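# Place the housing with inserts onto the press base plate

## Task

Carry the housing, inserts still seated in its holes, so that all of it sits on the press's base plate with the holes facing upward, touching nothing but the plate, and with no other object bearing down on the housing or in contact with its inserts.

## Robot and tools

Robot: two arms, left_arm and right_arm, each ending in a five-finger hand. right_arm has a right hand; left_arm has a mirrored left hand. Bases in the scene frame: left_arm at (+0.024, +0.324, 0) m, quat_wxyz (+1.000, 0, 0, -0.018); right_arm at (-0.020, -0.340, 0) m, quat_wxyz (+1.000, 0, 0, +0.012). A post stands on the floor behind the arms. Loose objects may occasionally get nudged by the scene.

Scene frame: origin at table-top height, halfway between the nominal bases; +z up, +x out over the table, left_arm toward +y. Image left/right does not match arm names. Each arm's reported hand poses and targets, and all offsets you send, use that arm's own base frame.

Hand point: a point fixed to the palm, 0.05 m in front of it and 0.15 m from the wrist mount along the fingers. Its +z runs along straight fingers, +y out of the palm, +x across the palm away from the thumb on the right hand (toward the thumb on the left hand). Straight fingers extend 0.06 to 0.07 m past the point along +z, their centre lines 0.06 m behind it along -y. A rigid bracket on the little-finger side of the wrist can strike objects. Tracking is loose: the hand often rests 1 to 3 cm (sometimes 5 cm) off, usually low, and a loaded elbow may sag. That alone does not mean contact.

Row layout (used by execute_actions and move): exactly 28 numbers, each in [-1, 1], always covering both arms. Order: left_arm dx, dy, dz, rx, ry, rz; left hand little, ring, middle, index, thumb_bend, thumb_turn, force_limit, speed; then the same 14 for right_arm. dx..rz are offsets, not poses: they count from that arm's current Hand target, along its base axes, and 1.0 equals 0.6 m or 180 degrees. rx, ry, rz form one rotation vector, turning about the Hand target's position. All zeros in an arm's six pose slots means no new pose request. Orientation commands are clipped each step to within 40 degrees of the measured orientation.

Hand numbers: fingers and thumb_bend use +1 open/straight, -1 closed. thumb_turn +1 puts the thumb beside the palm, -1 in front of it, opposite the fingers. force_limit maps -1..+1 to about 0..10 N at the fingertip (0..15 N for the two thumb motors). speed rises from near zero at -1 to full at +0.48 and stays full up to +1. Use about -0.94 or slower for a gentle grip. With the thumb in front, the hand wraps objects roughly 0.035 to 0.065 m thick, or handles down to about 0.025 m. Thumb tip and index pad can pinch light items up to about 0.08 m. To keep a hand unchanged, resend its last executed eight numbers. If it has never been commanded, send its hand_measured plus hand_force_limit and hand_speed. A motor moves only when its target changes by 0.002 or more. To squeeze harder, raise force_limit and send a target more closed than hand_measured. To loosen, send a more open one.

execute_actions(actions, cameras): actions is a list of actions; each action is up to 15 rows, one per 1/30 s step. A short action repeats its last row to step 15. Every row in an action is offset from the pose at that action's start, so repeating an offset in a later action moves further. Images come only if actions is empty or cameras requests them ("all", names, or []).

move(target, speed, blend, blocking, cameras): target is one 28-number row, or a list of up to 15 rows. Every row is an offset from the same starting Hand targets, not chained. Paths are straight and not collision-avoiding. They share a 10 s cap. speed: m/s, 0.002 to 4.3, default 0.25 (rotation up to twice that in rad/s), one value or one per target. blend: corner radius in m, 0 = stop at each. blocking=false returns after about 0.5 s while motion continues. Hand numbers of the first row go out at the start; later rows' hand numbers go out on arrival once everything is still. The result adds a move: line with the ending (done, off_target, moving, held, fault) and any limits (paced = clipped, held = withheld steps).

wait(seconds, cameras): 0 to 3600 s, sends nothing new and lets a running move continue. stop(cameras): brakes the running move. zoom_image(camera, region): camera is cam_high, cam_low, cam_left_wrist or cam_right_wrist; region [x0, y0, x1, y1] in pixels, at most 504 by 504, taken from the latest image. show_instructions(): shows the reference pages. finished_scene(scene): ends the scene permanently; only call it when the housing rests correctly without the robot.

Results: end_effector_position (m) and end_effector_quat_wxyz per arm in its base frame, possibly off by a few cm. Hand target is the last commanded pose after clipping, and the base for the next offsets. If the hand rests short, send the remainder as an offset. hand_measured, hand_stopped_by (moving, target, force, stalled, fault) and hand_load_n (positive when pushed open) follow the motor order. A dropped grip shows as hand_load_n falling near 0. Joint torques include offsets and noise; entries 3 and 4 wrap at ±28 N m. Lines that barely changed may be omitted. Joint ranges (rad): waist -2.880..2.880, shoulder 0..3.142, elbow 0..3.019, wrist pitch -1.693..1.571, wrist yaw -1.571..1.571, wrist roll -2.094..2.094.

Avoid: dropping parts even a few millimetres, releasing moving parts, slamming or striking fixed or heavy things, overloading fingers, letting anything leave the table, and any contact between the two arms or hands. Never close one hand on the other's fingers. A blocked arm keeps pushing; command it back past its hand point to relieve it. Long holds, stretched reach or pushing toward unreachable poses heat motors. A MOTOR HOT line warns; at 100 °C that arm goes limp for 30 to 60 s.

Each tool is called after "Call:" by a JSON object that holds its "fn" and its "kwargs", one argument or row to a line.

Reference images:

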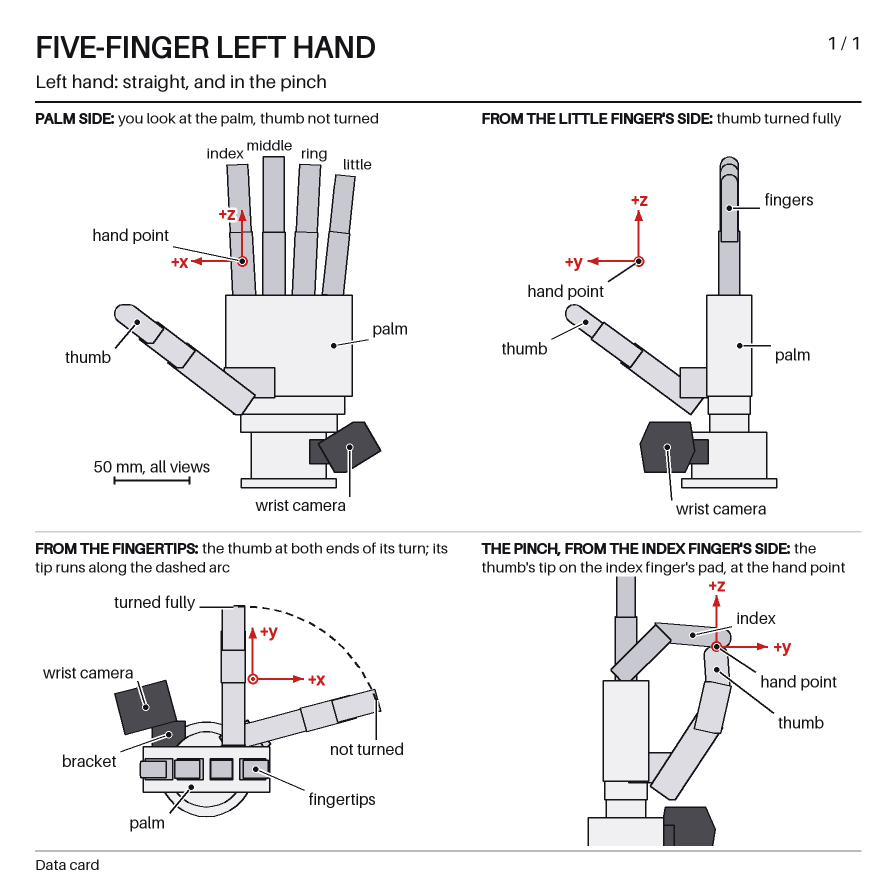

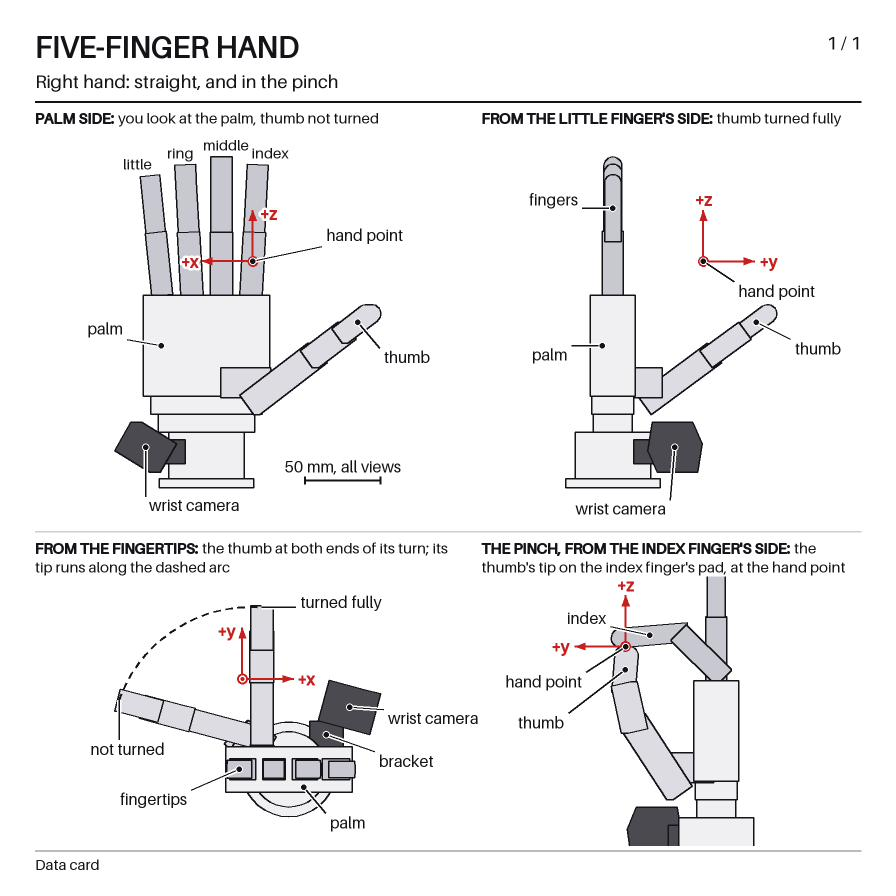

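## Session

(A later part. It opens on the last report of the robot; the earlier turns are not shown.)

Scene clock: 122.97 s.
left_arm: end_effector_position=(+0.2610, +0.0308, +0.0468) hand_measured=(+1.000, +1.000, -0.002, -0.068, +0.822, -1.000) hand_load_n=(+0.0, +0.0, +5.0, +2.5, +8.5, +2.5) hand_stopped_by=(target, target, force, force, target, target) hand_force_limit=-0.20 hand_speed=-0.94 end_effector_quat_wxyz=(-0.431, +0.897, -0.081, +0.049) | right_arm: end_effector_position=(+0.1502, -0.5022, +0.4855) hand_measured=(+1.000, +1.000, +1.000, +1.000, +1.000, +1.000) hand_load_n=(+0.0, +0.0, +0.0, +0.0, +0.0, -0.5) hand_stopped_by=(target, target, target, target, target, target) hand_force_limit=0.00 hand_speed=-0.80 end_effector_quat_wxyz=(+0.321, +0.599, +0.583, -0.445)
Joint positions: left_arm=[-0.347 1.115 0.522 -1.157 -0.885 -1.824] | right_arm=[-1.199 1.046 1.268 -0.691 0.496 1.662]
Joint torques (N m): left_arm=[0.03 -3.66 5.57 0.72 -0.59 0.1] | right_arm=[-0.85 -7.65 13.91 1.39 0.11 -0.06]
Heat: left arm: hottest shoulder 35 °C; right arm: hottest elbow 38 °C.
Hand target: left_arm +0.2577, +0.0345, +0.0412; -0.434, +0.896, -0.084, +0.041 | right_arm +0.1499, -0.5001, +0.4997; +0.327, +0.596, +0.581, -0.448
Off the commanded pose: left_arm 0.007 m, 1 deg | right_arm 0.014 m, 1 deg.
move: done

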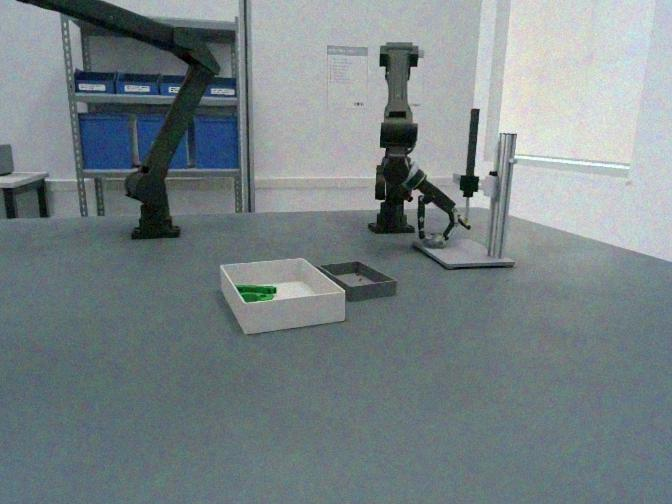

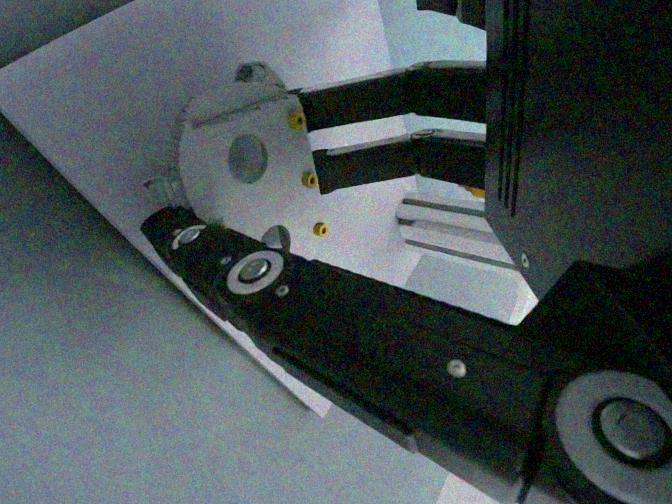

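Call:
{"fn": "move", "kwargs": {
  "target": [0, 0, -0.01, 0, 0, 0, 1, 1, -0.3, -0.3, 0.82, -1, -0.2, -0.94, 0, 0, 0, 0, 0, 0, 1, 1, 1, 1, 1, 1, 0, -0.8],
  "speed": 0.03,
  "cameras": ["cam_low", "cam_left_wrist"]
}}

Call:
{"fn": "zoom_image", "kwargs": {
  "camera": "cam_low",
  "region": [400, 180, 500, 280]
}}

Scene clock: 123.90 s.
left_arm: end_effector_position=(+0.2611, +0.0308, +0.0407) hand_measured=(+1.000, +1.000, -0.002, -0.068, +0.822, -1.000) hand_load_n=(+0.0, +0.0, +5.0, +2.5, +8.5, +2.5) hand_stopped_by=(target, target, force, force, target, target) hand_force_limit=-0.20 hand_speed=-0.94 end_effector_quat_wxyz=(-0.431, +0.897, -0.081, +0.048) | right_arm: end_effector_position=(+0.1502, -0.5022, +0.4855) hand_measured=(+1.000, +1.000, +1.000, +1.000, +1.000, +1.000) hand_load_n=(+0.0, +0.0, +0.0, +0.0, +0.0, +0.0) hand_stopped_by=(target, target, target, target, target, target) hand_force_limit=0.00 hand_speed=-0.80 end_effector_quat_wxyz=(+0.321, +0.599, +0.583, -0.445)
Joint positions: left_arm=[-0.347 1.13 0.513 -1.134 -0.885 -1.823] | right_arm=[-1.199 1.046 1.268 -0.691 0.496 1.662]
Joint torques (N m): left_arm=[0.73 -3.66 5.48 0.76 -0.53 0.09] | right_arm=[-0.85 -7.59 13.93 1.39 0.11 -0.06]
Heat: left arm: hottest shoulder 35 °C; right arm: hottest elbow 38 °C.
Hand target: left_arm +0.2577, +0.0345, +0.0351; -0.434, +0.896, -0.084, +0.041 | right_arm +0.1499, -0.5001, +0.4997; +0.327, +0.596, +0.581, -0.448
Off the commanded pose: left_arm 0.007 m, 1 deg | right_arm 0.014 m, 1 deg.
move: done

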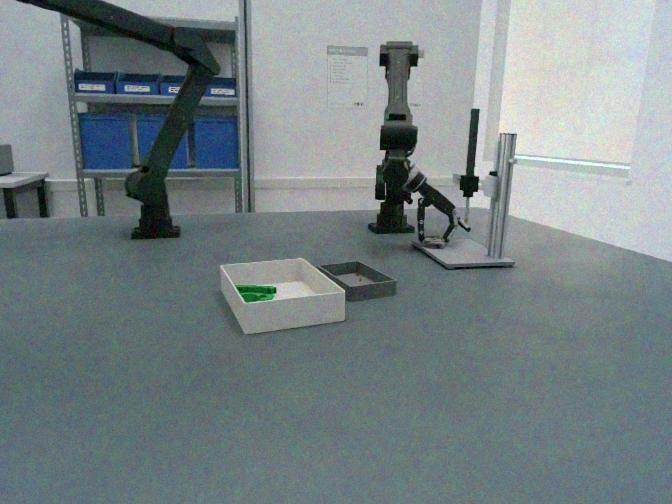

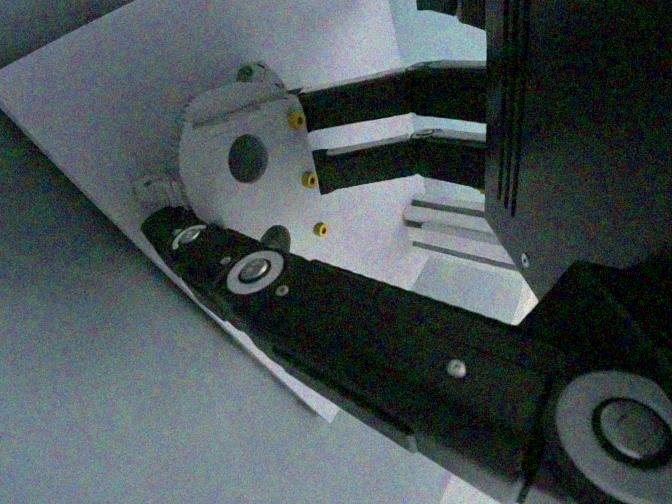

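Scaled by 5.040.

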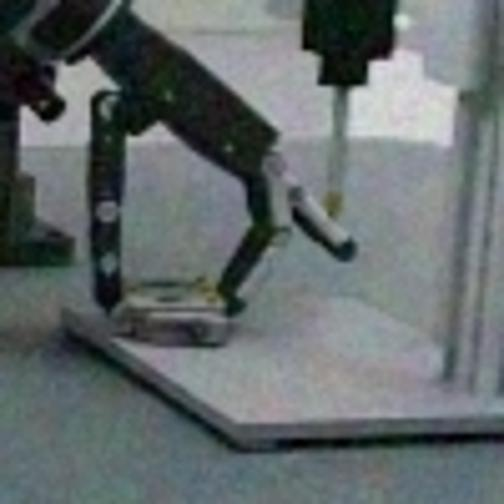

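Call:
{"fn": "move", "kwargs": {
  "target": [0, 0, -0.0067, 0, 0, 0, 1, 1, -0.3, -0.3, 0.82, -1, -0.2, -0.94, 0, 0, 0, 0, 0, 0, 1, 1, 1, 1, 1, 1, 0, -0.8],
  "speed": 0.03,
  "cameras": ["cam_low", "cam_left_wrist"]
}}

Call:
{"fn": "zoom_image", "kwargs": {
  "camera": "cam_low",
  "region": [400, 200, 480, 280]
}}

Scene clock: 124.83 s.
left_arm: end_effector_position=(+0.2624, +0.0304, +0.0382) hand_measured=(+1.000, +1.000, -0.002, -0.068, +0.822, -1.000) hand_load_n=(+0.0, +0.0, +5.0, +2.5, +8.5, +1.5) hand_stopped_by=(target, target, force, force, target, target) hand_force_limit=-0.20 hand_speed=-0.94 end_effector_quat_wxyz=(-0.431, +0.897, -0.080, +0.051) | right_arm: end_effector_position=(+0.1502, -0.5022, +0.4855) hand_measured=(+1.000, +1.000, +1.000, +1.000, +1.000, +1.000) hand_load_n=(+0.0, +0.0, +0.0, +0.0, +0.0, +0.0) hand_stopped_by=(target, target, target, target, target, target) hand_force_limit=0.00 hand_speed=-0.80 end_effector_quat_wxyz=(+0.321, +0.599, +0.583, -0.445)
Joint positions: left_arm=[-0.347 1.136 0.509 -1.118 -0.886 -1.823] | right_arm=[-1.199 1.046 1.268 -0.691 0.496 1.662]
Joint torques (N m): left_arm=[0.56 -3.9 5.24 0.62 -0.55 0.13] | right_arm=[-0.85 -7.59 13.91 1.39 0.11 -0.06]
Heat: left arm: hottest shoulder 35 °C; right arm: hottest elbow 38 °C.
Hand target: left_arm +0.2576, +0.0345, +0.0312; -0.434, +0.896, -0.084, +0.041 | right_arm +0.1499, -0.5001, +0.4997; +0.327, +0.596, +0.581, -0.448
Off the commanded pose: left_arm 0.010 m, 1 deg | right_arm 0.014 m, 1 deg.
move: done

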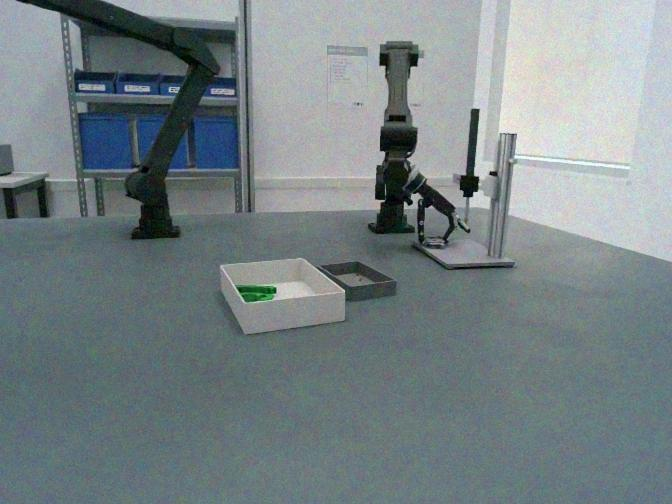

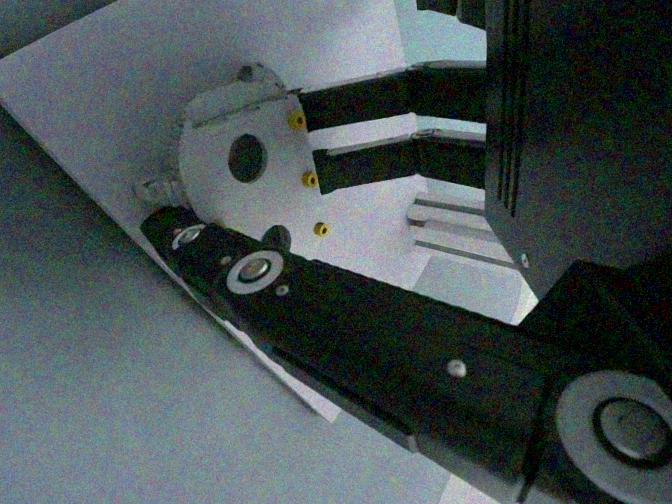

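Scaled by 6.300.

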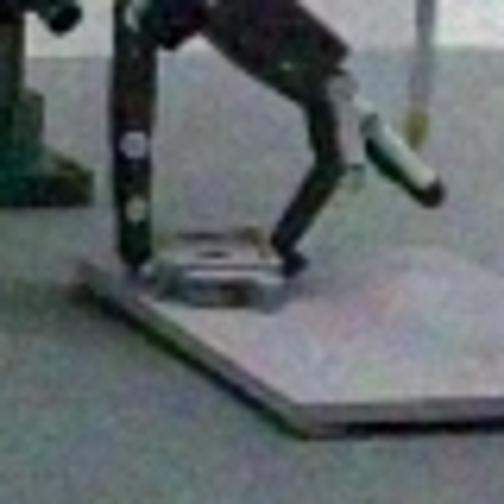

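Call:
{"fn": "move", "kwargs": {
  "target": [0, 0, -0.0067, 0, 0, 0, 1, 1, -0.3, -0.3, 0.82, -1, -0.2, -0.94, 0, 0, 0, 0, 0, 0, 1, 1, 1, 1, 1, 1, 0, -0.8],
  "speed": 0.03,
  "cameras": ["all"]
}}

Call:
{"fn": "zoom_image", "kwargs": {
  "camera": "cam_low",
  "region": [400, 200, 480, 280]
}}

Scene clock: 125.53 s.
left_arm: end_effector_position=(+0.2645, +0.0302, +0.0376) hand_measured=(+1.000, +1.000, -0.002, -0.068, +0.822, -1.000) hand_load_n=(+0.0, +0.0, +4.5, +2.5, +8.0, +1.0) hand_stopped_by=(target, target, force, force, target, target) hand_force_limit=-0.20 hand_speed=-0.94 end_effector_quat_wxyz=(-0.432, +0.897, -0.079, +0.054) | right_arm: end_effector_position=(+0.1502, -0.5022, +0.4855) hand_measured=(+1.000, +1.000, +1.000, +1.000, +1.000, +1.000) hand_load_n=(+0.0, +0.0, +0.0, +0.0, +0.0, +0.0) hand_stopped_by=(target, target, target, target, target, target) hand_force_limit=0.00 hand_speed=-0.80 end_effector_quat_wxyz=(+0.321, +0.599, +0.583, -0.445)
Joint positions: left_arm=[-0.347 1.141 0.509 -1.108 -0.889 -1.823] | right_arm=[-1.199 1.046 1.268 -0.691 0.496 1.662]
Joint torques (N m): left_arm=[-0.09 -3.72 4.75 0.88 -0.42 0.09] | right_arm=[-0.85 -7.59 13.93 1.39 0.11 -0.06]
Heat: left arm: hottest shoulder 35 °C; right arm: hottest elbow 38 °C.
Hand target: left_arm +0.2577, +0.0345, +0.0271; -0.434, +0.896, -0.084, +0.041 | right_arm +0.1499, -0.5001, +0.4997; +0.327, +0.596, +0.581, -0.448
Off the commanded pose: left_arm 0.013 m, 2 deg | right_arm 0.014 m, 1 deg.
move: off_target (left_arm)

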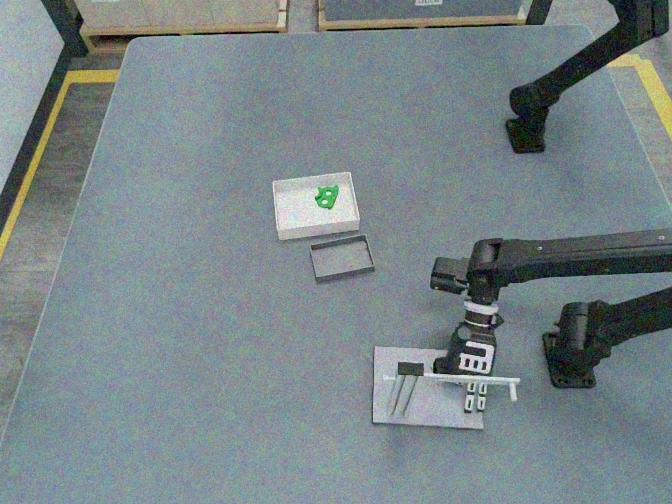

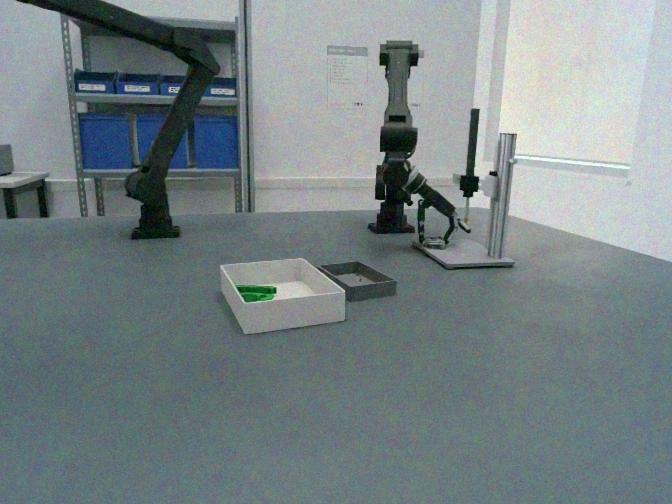

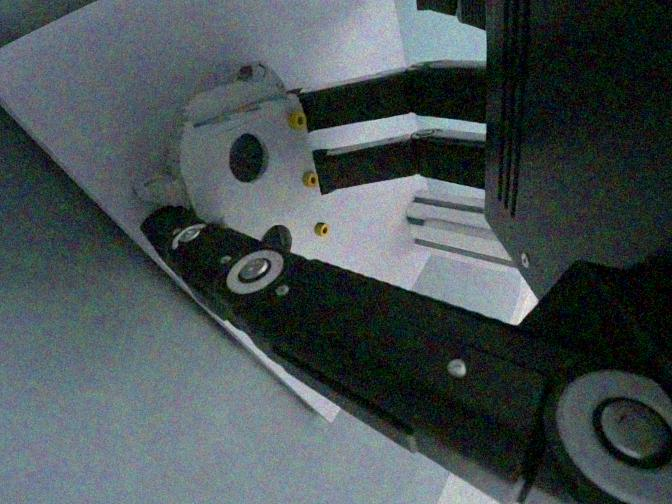

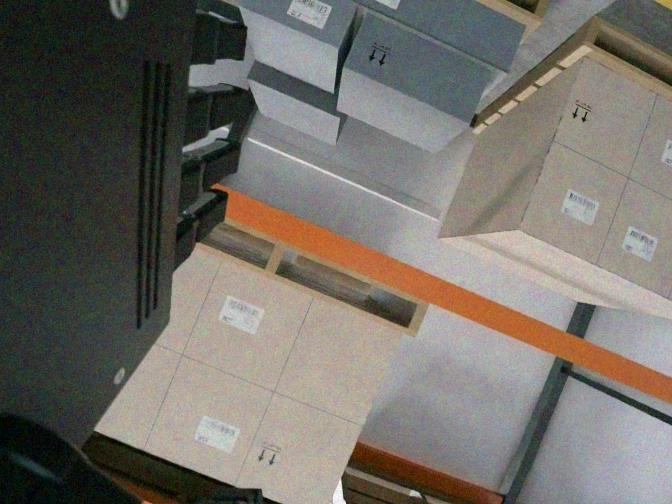

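Scaled by 6.300.

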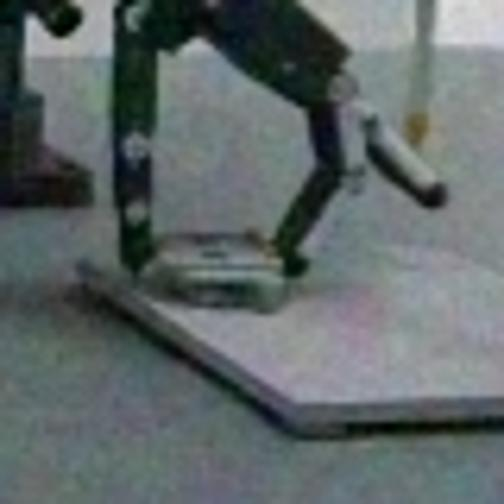

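Call:
{"fn": "move", "kwargs": {
  "target": [0.004, -0.002, 0.007, 0, 0, 0, 1, 1, -0.3, -0.3, 0.82, -1, -0.2, -0.94, 0, 0, 0, 0, 0, 0, 1, 1, 1, 1, 1, 1, 0, -0.8],
  "speed": 0.03
}}

Scene clock: 127.40 s.
left_arm: end_effector_position=(+0.2645, +0.0302, +0.0376) hand_measured=(+1.000, +1.000, -0.002, -0.068, +0.822, -1.000) hand_load_n=(+0.0, +0.0, +5.5, +2.5, +8.0, +1.0) hand_stopped_by=(target, target, force, force, target, target) hand_force_limit=-0.20 hand_speed=-0.94 end_effector_quat_wxyz=(-0.432, +0.897, -0.079, +0.054) | right_arm: end_effector_position=(+0.1502, -0.5022, +0.4855) hand_measured=(+1.000, +1.000, +1.000, +1.000, +1.000, +1.000) hand_load_n=(+0.0, +0.0, +0.0, +0.0, +0.0, +0.0) hand_stopped_by=(target, target, target, target, target, target) hand_force_limit=0.00 hand_speed=-0.80 end_effector_quat_wxyz=(+0.321, +0.599, +0.583, -0.445)
Joint positions: left_arm=[-0.347 1.141 0.509 -1.108 -0.889 -1.823] | right_arm=[-1.199 1.046 1.268 -0.691 0.496 1.662]
Joint torques (N m): left_arm=[0.5 -3.37 5.85 0.31 -0.46 0.06] | right_arm=[-0.85 -7.65 13.91 1.39 0.11 -0.07]
Heat: left arm: hottest shoulder 35 °C; right arm: hottest elbow 38 °C.
Hand target: left_arm +0.2601, +0.0333, +0.0313; -0.434, +0.896, -0.084, +0.041 | right_arm +0.1499, -0.5001, +0.4997; +0.327, +0.596, +0.581, -0.448
Off the commanded pose: left_arm 0.008 m, 2 deg | right_arm 0.014 m, 1 deg.
move: done

Call:
{"fn": "move", "kwargs": {
  "target": [0, 0, 0, 0, 0, 0, 1, 1, 0.2, 0.2, 0.82, -1, -0.2, -0.85, 0, 0, 0, 0, 0, 0, 1, 1, 1, 1, 1, 1, 0, -0.8],
  "speed": 0.03,
  "cameras": ["cam_low", "cam_high", "cam_left_wrist"]
}}

Scene clock: 128.50 s.
left_arm: end_effector_position=(+0.2646, +0.0311, +0.0374) hand_measured=(+1.000, +1.000, +0.198, +0.200, +0.820, -1.000) hand_load_n=(+0.0, +0.0, -4.5, +0.0, +0.0, +0.0) hand_stopped_by=(target, target, target, target, target, target) hand_force_limit=-0.20 hand_speed=-0.85 end_effector_quat_wxyz=(-0.435, +0.895, -0.080, +0.053) | right_arm: end_effector_position=(+0.1502, -0.5022, +0.4855) hand_measured=(+1.000, +1.000, +1.000, +1.000, +1.000, +1.000) hand_load_n=(+0.0, +0.0, +0.0, +0.0, +0.0, +0.0) hand_stopped_by=(target, target, target, target, target, target) hand_force_limit=0.00 hand_speed=-0.80 end_effector_quat_wxyz=(+0.321, +0.599, +0.583, -0.445)
Joint positions: left_arm=[-0.347 1.145 0.509 -1.108 -0.894 -1.823] | right_arm=[-1.199 1.046 1.268 -0.691 0.496 1.662]
Joint torques (N m): left_arm=[0.15 -3.72 5.76 0.38 -0.23 0.09] | right_arm=[-0.85 -7.65 13.93 1.39 0.11 -0.06]
Heat: left arm: hottest shoulder 35 °C; right arm: hottest elbow 38 °C.
Hand target: left_arm +0.2601, +0.0333, +0.0313; -0.434, +0.896, -0.084, +0.041 | right_arm +0.1499, -0.5001, +0.4997; +0.327, +0.596, +0.581, -0.448
Off the commanded pose: left_arm 0.008 m, 1 deg | right_arm 0.014 m, 1 deg.
move: done
Images, in order (width x height): cam_high 672x504, cam_low 672x504, cam_left_wrist 672x504.

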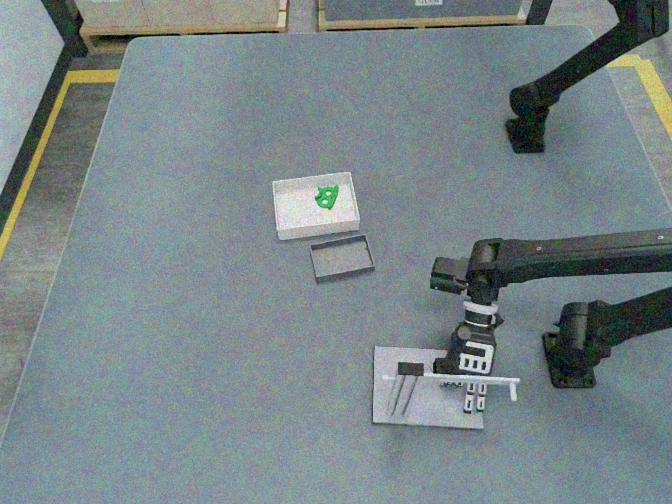

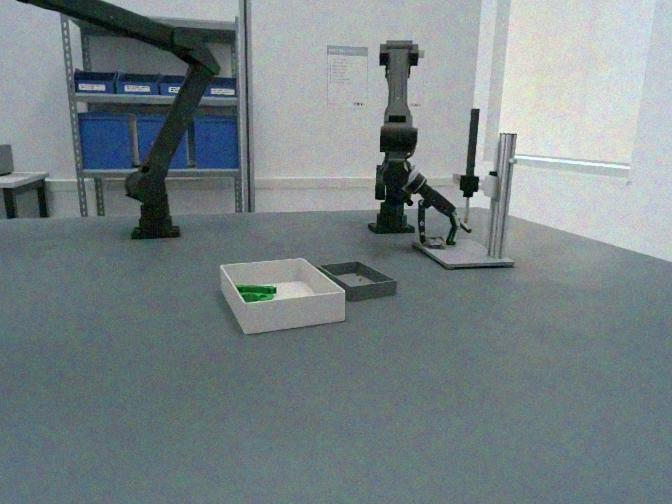

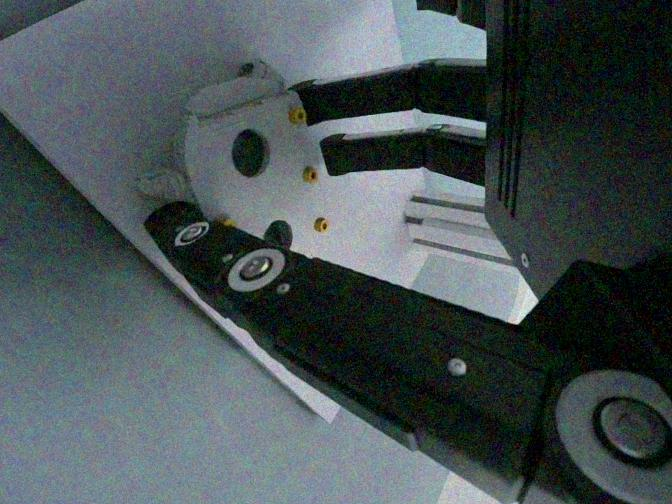

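Call:
{"fn": "zoom_image", "kwargs": {
  "camera": "cam_left_wrist",
  "region": [120, 40, 440, 280]
}}

Call:
{"fn": "zoom_image", "kwargs": {
  "camera": "cam_low",
  "region": [400, 200, 480, 280]
}}

Scaled by 1.575.

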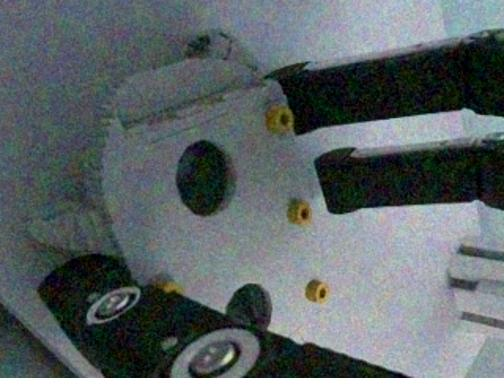

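Scaled by 6.300.

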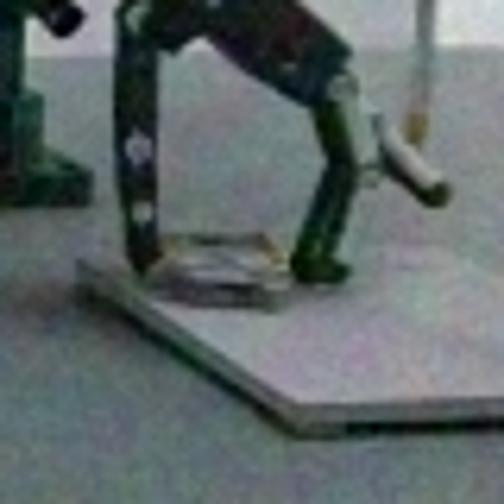

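Call:
{"fn": "move", "kwargs": {
  "target": [0, -0.005, 0.0167, 0, 0, 0, 1, 1, 0.2, 0.2, 0.82, -1, -0.2, -0.85, 0, 0, 0, 0, 0, 0, 1, 1, 1, 1, 1, 1, 0, -0.8],
  "speed": 0.02,
  "cameras": ["cam_low", "cam_left_wrist"]
}}

Call:
{"fn": "zoom_image", "kwargs": {
  "camera": "cam_left_wrist",
  "region": [120, 40, 440, 280]
}}

Call:
{"fn": "zoom_image", "kwargs": {
  "camera": "cam_low",
  "region": [400, 200, 480, 280]
}}

Scene clock: 130.03 s.
left_arm: end_effector_position=(+0.2579, +0.0333, +0.0374) hand_measured=(+1.000, +1.000, +0.198, +0.200, +0.820, -1.000) hand_load_n=(+0.0, +0.0, +0.0, +0.0, +0.0, +0.0) hand_stopped_by=(target, target, target, target, target, target) hand_force_limit=-0.20 hand_speed=-0.85 end_effector_quat_wxyz=(-0.437, +0.894, -0.085, +0.040) | right_arm: end_effector_position=(+0.1502, -0.5022, +0.4855) hand_measured=(+1.000, +1.000, +1.000, +1.000, +1.000, +1.000) hand_load_n=(+0.0, +0.0, +0.0, +0.0, +0.0, +0.0) hand_stopped_by=(target, target, target, target, target, target) hand_force_limit=0.00 hand_speed=-0.80 end_effector_quat_wxyz=(+0.321, +0.599, +0.583, -0.445)
Joint positions: left_arm=[-0.347 1.145 0.509 -1.138 -0.892 -1.827] | right_arm=[-1.199 1.046 1.268 -0.691 0.496 1.662]
Joint torques (N m): left_arm=[-0.26 -5.07 6.98 -0.68 -0.19 -0.02] | right_arm=[-0.85 -7.65 13.91 1.37 0.11 -0.06]
Heat: left arm: hottest shoulder 35 °C; right arm: hottest elbow 38 °C.
Hand target: left_arm +0.2600, +0.0303, +0.0413; -0.434, +0.896, -0.084, +0.041 | right_arm +0.1499, -0.5001, +0.4997; +0.327, +0.596, +0.581, -0.448
Off the commanded pose: left_arm 0.005 m, 0 deg | right_arm 0.014 m, 1 deg.
move: done

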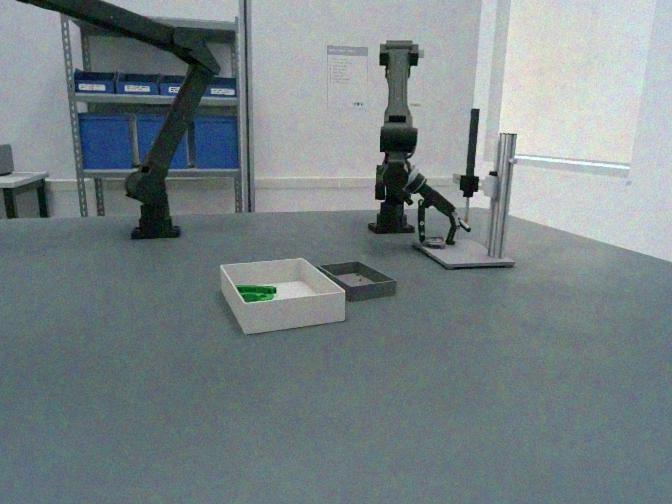

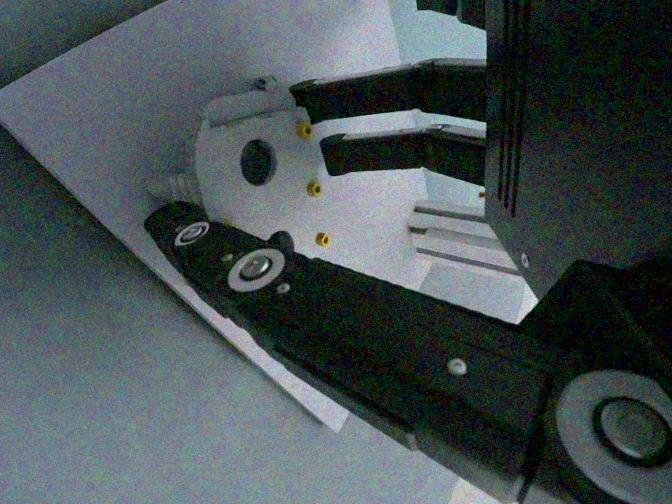

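Scaled by 1.575.

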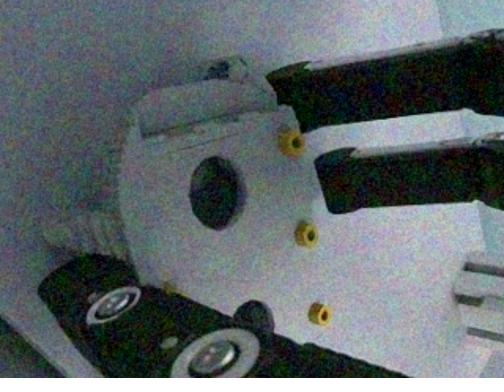

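Scaled by 6.300.

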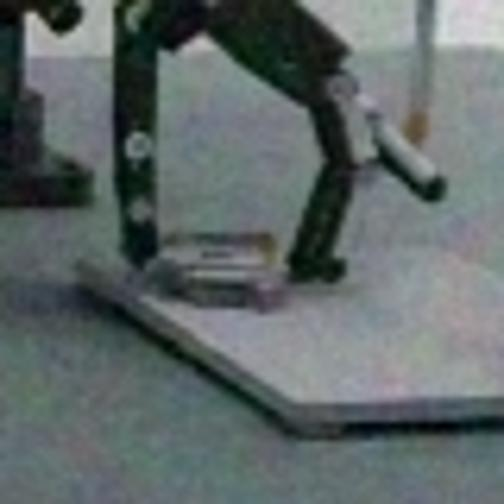

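Call:
{"fn": "move", "kwargs": {
  "target": [0, -0.003, 0.015, 0, 0, 0, 1, 1, 0.2, 0.2, 0.82, -1, -0.2, -0.85, 0, 0, 0, 0, 0, 0, 1, 1, 1, 1, 1, 1, 0, -0.8],
  "speed": 0.02,
  "cameras": ["cam_low", "cam_left_wrist"]
}}

Call:
{"fn": "zoom_image", "kwargs": {
  "camera": "cam_left_wrist",
  "region": [120, 40, 440, 280]
}}

Call:
{"fn": "zoom_image", "kwargs": {
  "camera": "cam_low",
  "region": [400, 200, 480, 280]
}}

Scene clock: 131.17 s.
left_arm: end_effector_position=(+0.2486, +0.0347, +0.0386) hand_measured=(+1.000, +1.000, +0.198, +0.200, +0.820, -1.000) hand_load_n=(+0.0, +0.0, +0.0, +0.0, +0.0, +0.0) hand_stopped_by=(target, target, target, target, target, target) hand_force_limit=-0.20 hand_speed=-0.85 end_effector_quat_wxyz=(-0.438, +0.894, -0.092, +0.025) | right_arm: end_effector_position=(+0.1502, -0.5022, +0.4855) hand_measured=(+1.000, +1.000, +1.000, +1.000, +1.000, +1.000) hand_load_n=(+0.0, +0.0, +0.0, +0.0, +0.0, -0.5) hand_stopped_by=(target, target, target, target, target, target) hand_force_limit=0.00 hand_speed=-0.80 end_effector_quat_wxyz=(+0.321, +0.599, +0.583, -0.445)
Joint positions: left_arm=[-0.352 1.137 0.509 -1.182 -0.886 -1.831] | right_arm=[-1.199 1.046 1.268 -0.691 0.496 1.662]
Joint torques (N m): left_arm=[-0.56 -5.13 8.18 -0.66 -0.34 -0.1] | right_arm=[-0.79 -7.65 13.91 1.39 0.11 -0.07]
Heat: left arm: hottest shoulder 35 °C; right arm: hottest elbow 38 °C.
Hand target: left_arm +0.2600, +0.0285, +0.0503; -0.434, +0.896, -0.084, +0.041 | right_arm +0.1499, -0.5001, +0.4997; +0.327, +0.596, +0.581, -0.448
Off the commanded pose: left_arm 0.017 m, 2 deg | right_arm 0.014 m, 1 deg.
move: off_target (left_arm)

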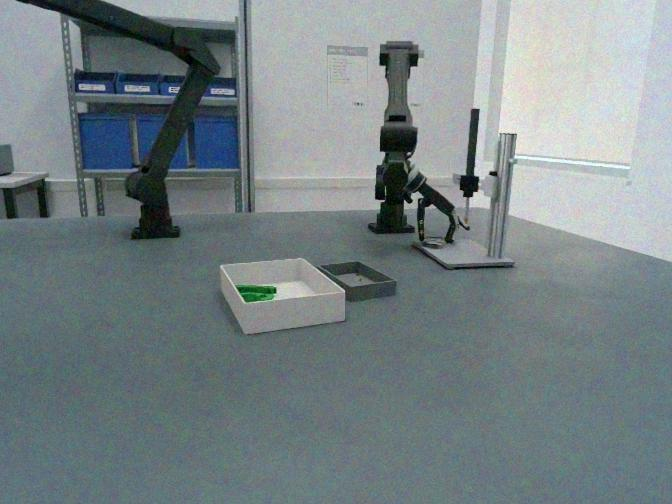

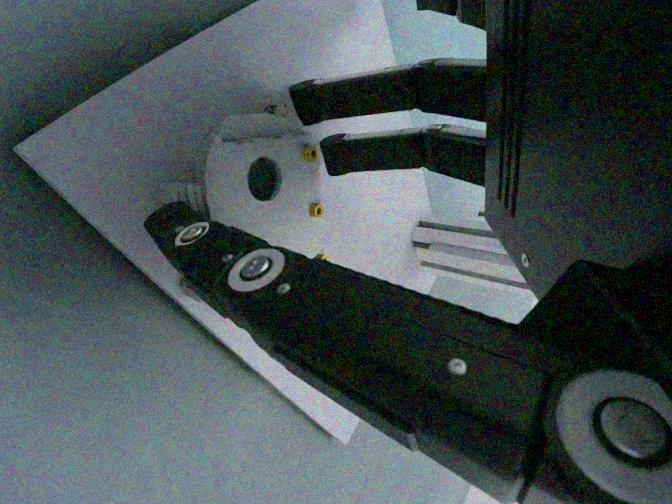

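Scaled by 1.575.

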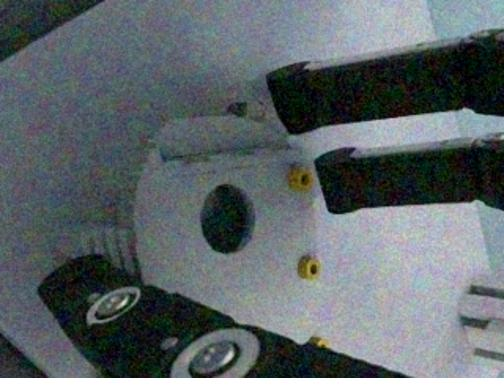

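Scaled by 6.300.

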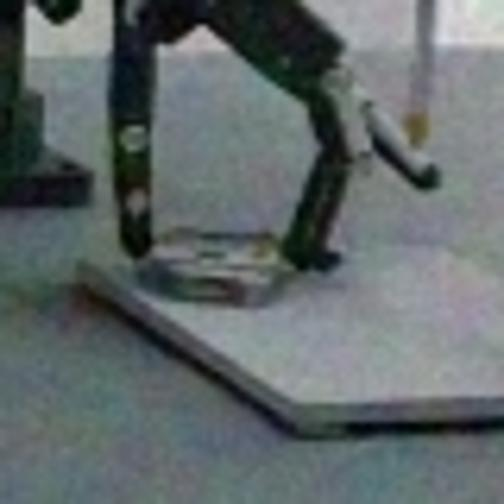

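Call:
{"fn": "move", "kwargs": {
  "target": [-0.015, 0.0, 0.04, 0, 0, 0, 1, 1, 0.2, 0.2, 0.82, -1, -0.2, -0.85, 0, 0, 0, 0, 0, 0, 1, 1, 1, 1, 1, 1, 0, -0.8],
  "speed": 0.04,
  "cameras": ["cam_low", "cam_left_wrist"]
}}

Call:
{"fn": "zoom_image", "kwargs": {
  "camera": "cam_left_wrist",
  "region": [120, 40, 440, 280]
}}

Call:
{"fn": "zoom_image", "kwargs": {
  "camera": "cam_low",
  "region": [400, 200, 480, 280]
}}

Scene clock: 132.83 s.
left_arm: end_effector_position=(+0.2333, +0.0378, +0.0568) hand_measured=(+1.000, +1.000, +0.198, +0.200, +0.820, -1.000) hand_load_n=(+0.0, +0.0, +0.0, +0.0, +0.0, +0.0) hand_stopped_by=(target, target, target, target, target, target) hand_force_limit=-0.20 hand_speed=-0.85 end_effector_quat_wxyz=(-0.440, +0.893, -0.095, +0.018) | right_arm: end_effector_position=(+0.1502, -0.5022, +0.4855) hand_measured=(+1.000, +1.000, +1.000, +1.000, +1.000, +1.000) hand_load_n=(+0.0, +0.0, +0.0, +0.0, +0.0, +0.0) hand_stopped_by=(target, target, target, target, target, target) hand_force_limit=0.00 hand_speed=-0.80 end_effector_quat_wxyz=(+0.321, +0.599, +0.583, -0.445)
Joint positions: left_arm=[-0.364 1.062 0.516 -1.296 -0.883 -1.851] | right_arm=[-1.199 1.046 1.268 -0.691 0.496 1.662]
Joint torques (N m): left_arm=[-0.09 -4.84 9.84 -0.47 -0.39 -0.15] | right_arm=[-0.85 -7.59 13.91 1.39 0.11 -0.06]
Heat: left arm: hottest shoulder 35 °C; right arm: hottest elbow 38 °C.
Hand target: left_arm +0.2510, +0.0285, +0.0742; -0.434, +0.896, -0.084, +0.041 | right_arm +0.1499, -0.5001, +0.4997; +0.327, +0.596, +0.581, -0.448
Off the commanded pose: left_arm 0.027 m, 3 deg | right_arm 0.014 m, 1 deg.
move: off_target (left_arm)

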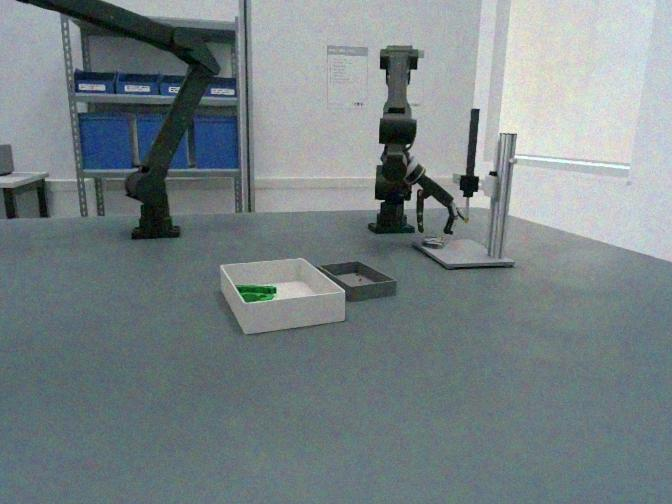

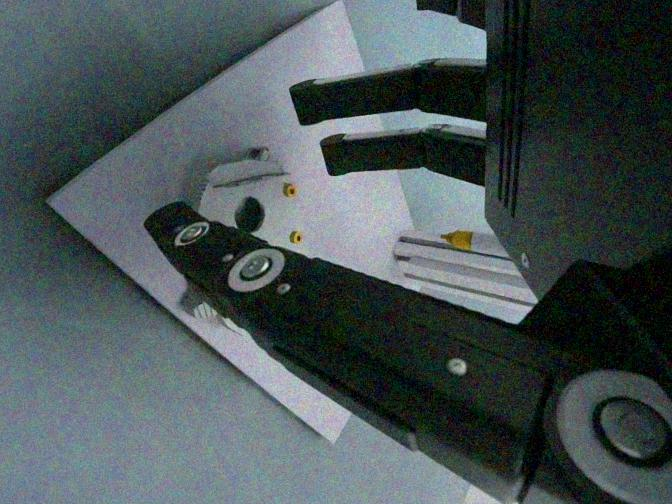

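Scaled by 1.575.

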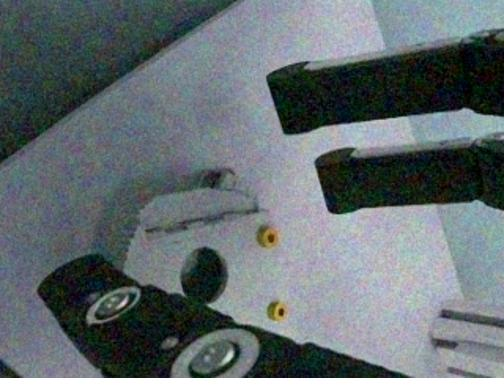

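Scaled by 6.300.

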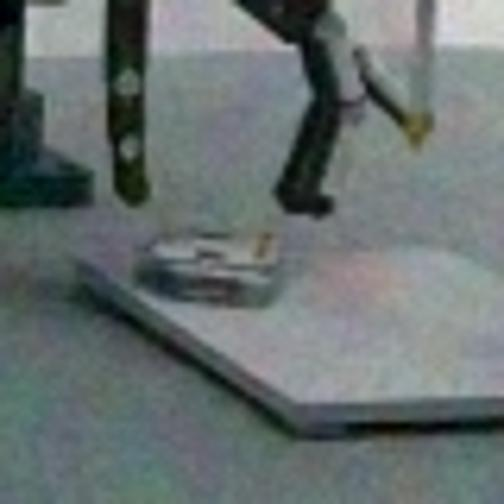

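Call:
{"fn": "move", "kwargs": {
  "target": [
    [0.0, -0.015, 0.06, 0, 0, 0, 1, 1, 0.2, 0.2, 0.82, -1, -0.2, -0.85, 0, 0, 0, 0, 0, 0, 1, 1, 1, 1, 1, 1, 0, -0.8],
    [0.0, -0.22, 0.10, 0, 0, -0.05, 1, 1, 0.2, 0.2, 0.82, -1, -0.2, -0.85, 0, 0, 0, 0, 0, 0, 1, 1, 1, 1, 1, 1, 0, -0.8]
  ],
  "speed": 0.08,
  "blend": 0.01,
  "cameras": ["all"]
}}

Call:
{"fn": "zoom_image", "kwargs": {
  "camera": "cam_high",
  "region": [360, 310, 540, 440]
}}

Call:
{"fn": "zoom_image", "kwargs": {
  "camera": "cam_low",
  "region": [400, 200, 480, 280]
}}

Call:
{"fn": "zoom_image", "kwargs": {
  "camera": "cam_left_wrist",
  "region": [120, 0, 480, 270]
}}

Scene clock: 135.87 s.
left_arm: end_effector_position=(+0.2412, -0.0903, +0.1207) hand_measured=(+1.000, +1.000, +0.198, +0.200, +0.820, -1.000) hand_load_n=(+0.0, +0.0, +0.0, +0.0, +0.0, +0.0) hand_stopped_by=(target, target, target, target, target, target) hand_force_limit=-0.20 hand_speed=-0.85 end_effector_quat_wxyz=(-0.405, +0.891, -0.198, +0.058) | right_arm: end_effector_position=(+0.1502, -0.5022, +0.4855) hand_measured=(+1.000, +1.000, +1.000, +1.000, +1.000, +1.000) hand_load_n=(+0.0, +0.0, +0.0, +0.0, +0.0, +0.0) hand_stopped_by=(target, target, target, target, target, target) hand_force_limit=0.00 hand_speed=-0.80 end_effector_quat_wxyz=(+0.321, +0.599, +0.583, -0.445)
Joint positions: left_arm=[-0.777 1.147 0.772 -1.621 -0.752 -2.08] | right_arm=[-1.199 1.046 1.268 -0.691 0.496 1.662]
Joint torques (N m): left_arm=[-0.67 -4.31 10.13 -0.8 -0.24 -0.13] | right_arm=[-0.85 -7.59 13.91 1.39 0.11 -0.06]
Heat: left arm: hottest wrist yaw 35 °C; right arm: hottest elbow 38 °C.
Hand target: left_arm +0.2510, -0.1034, +0.1343; -0.430, +0.887, -0.154, +0.075 | right_arm +0.1499, -0.5001, +0.4997; +0.327, +0.596, +0.581, -0.448
Off the commanded pose: left_arm 0.021 m, 6 deg | right_arm 0.014 m, 1 deg.
joint sent to its limit (left arm) — joint 6 (wrist roll), lower limit. The joint targets are off in orientation, not in position.
move: off_target (left_arm)

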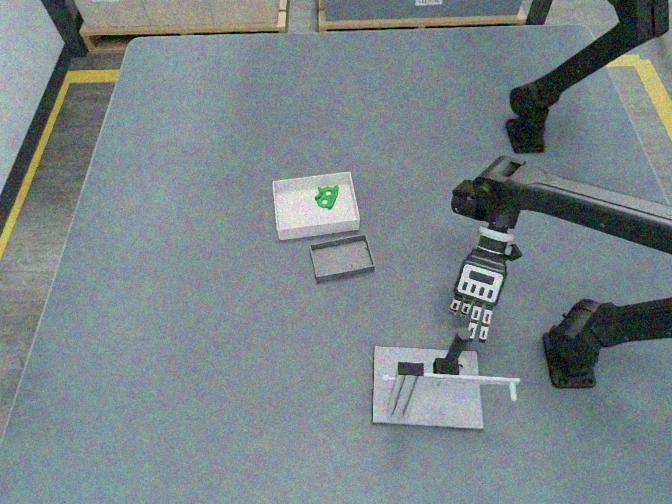

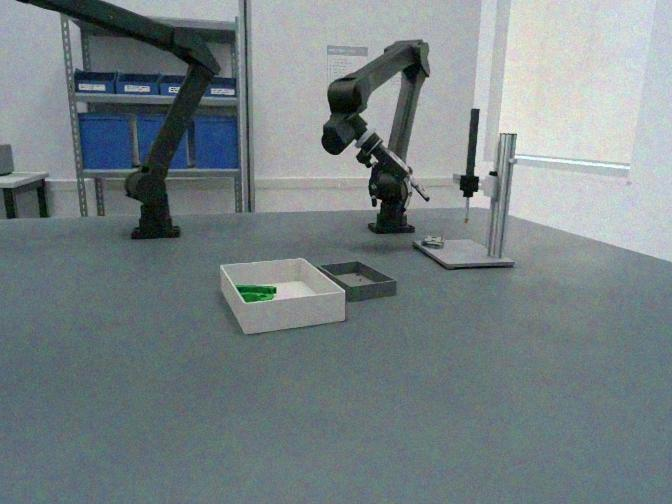

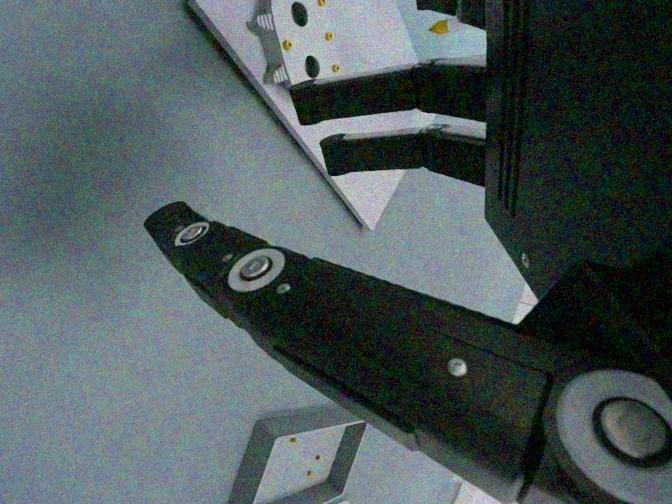

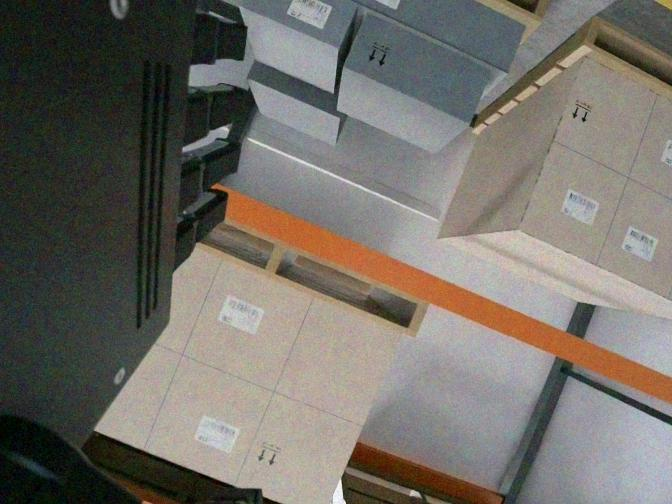

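Scaled by 2.800.

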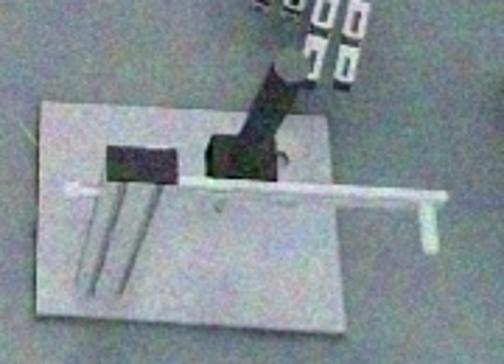

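Scaled by 6.300.

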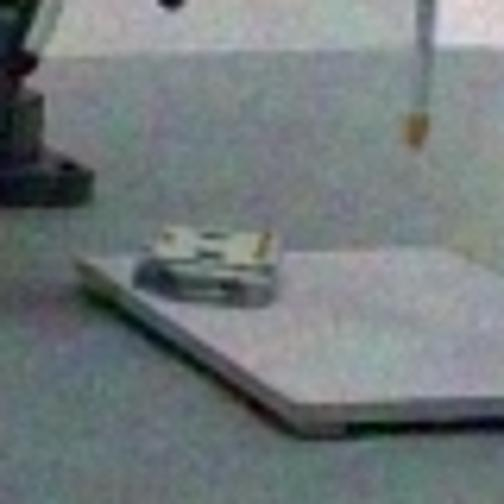

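Scaled by 1.400.

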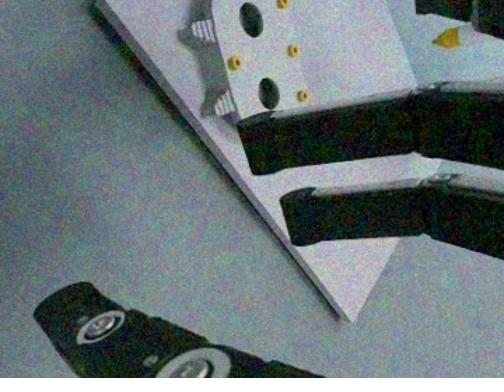

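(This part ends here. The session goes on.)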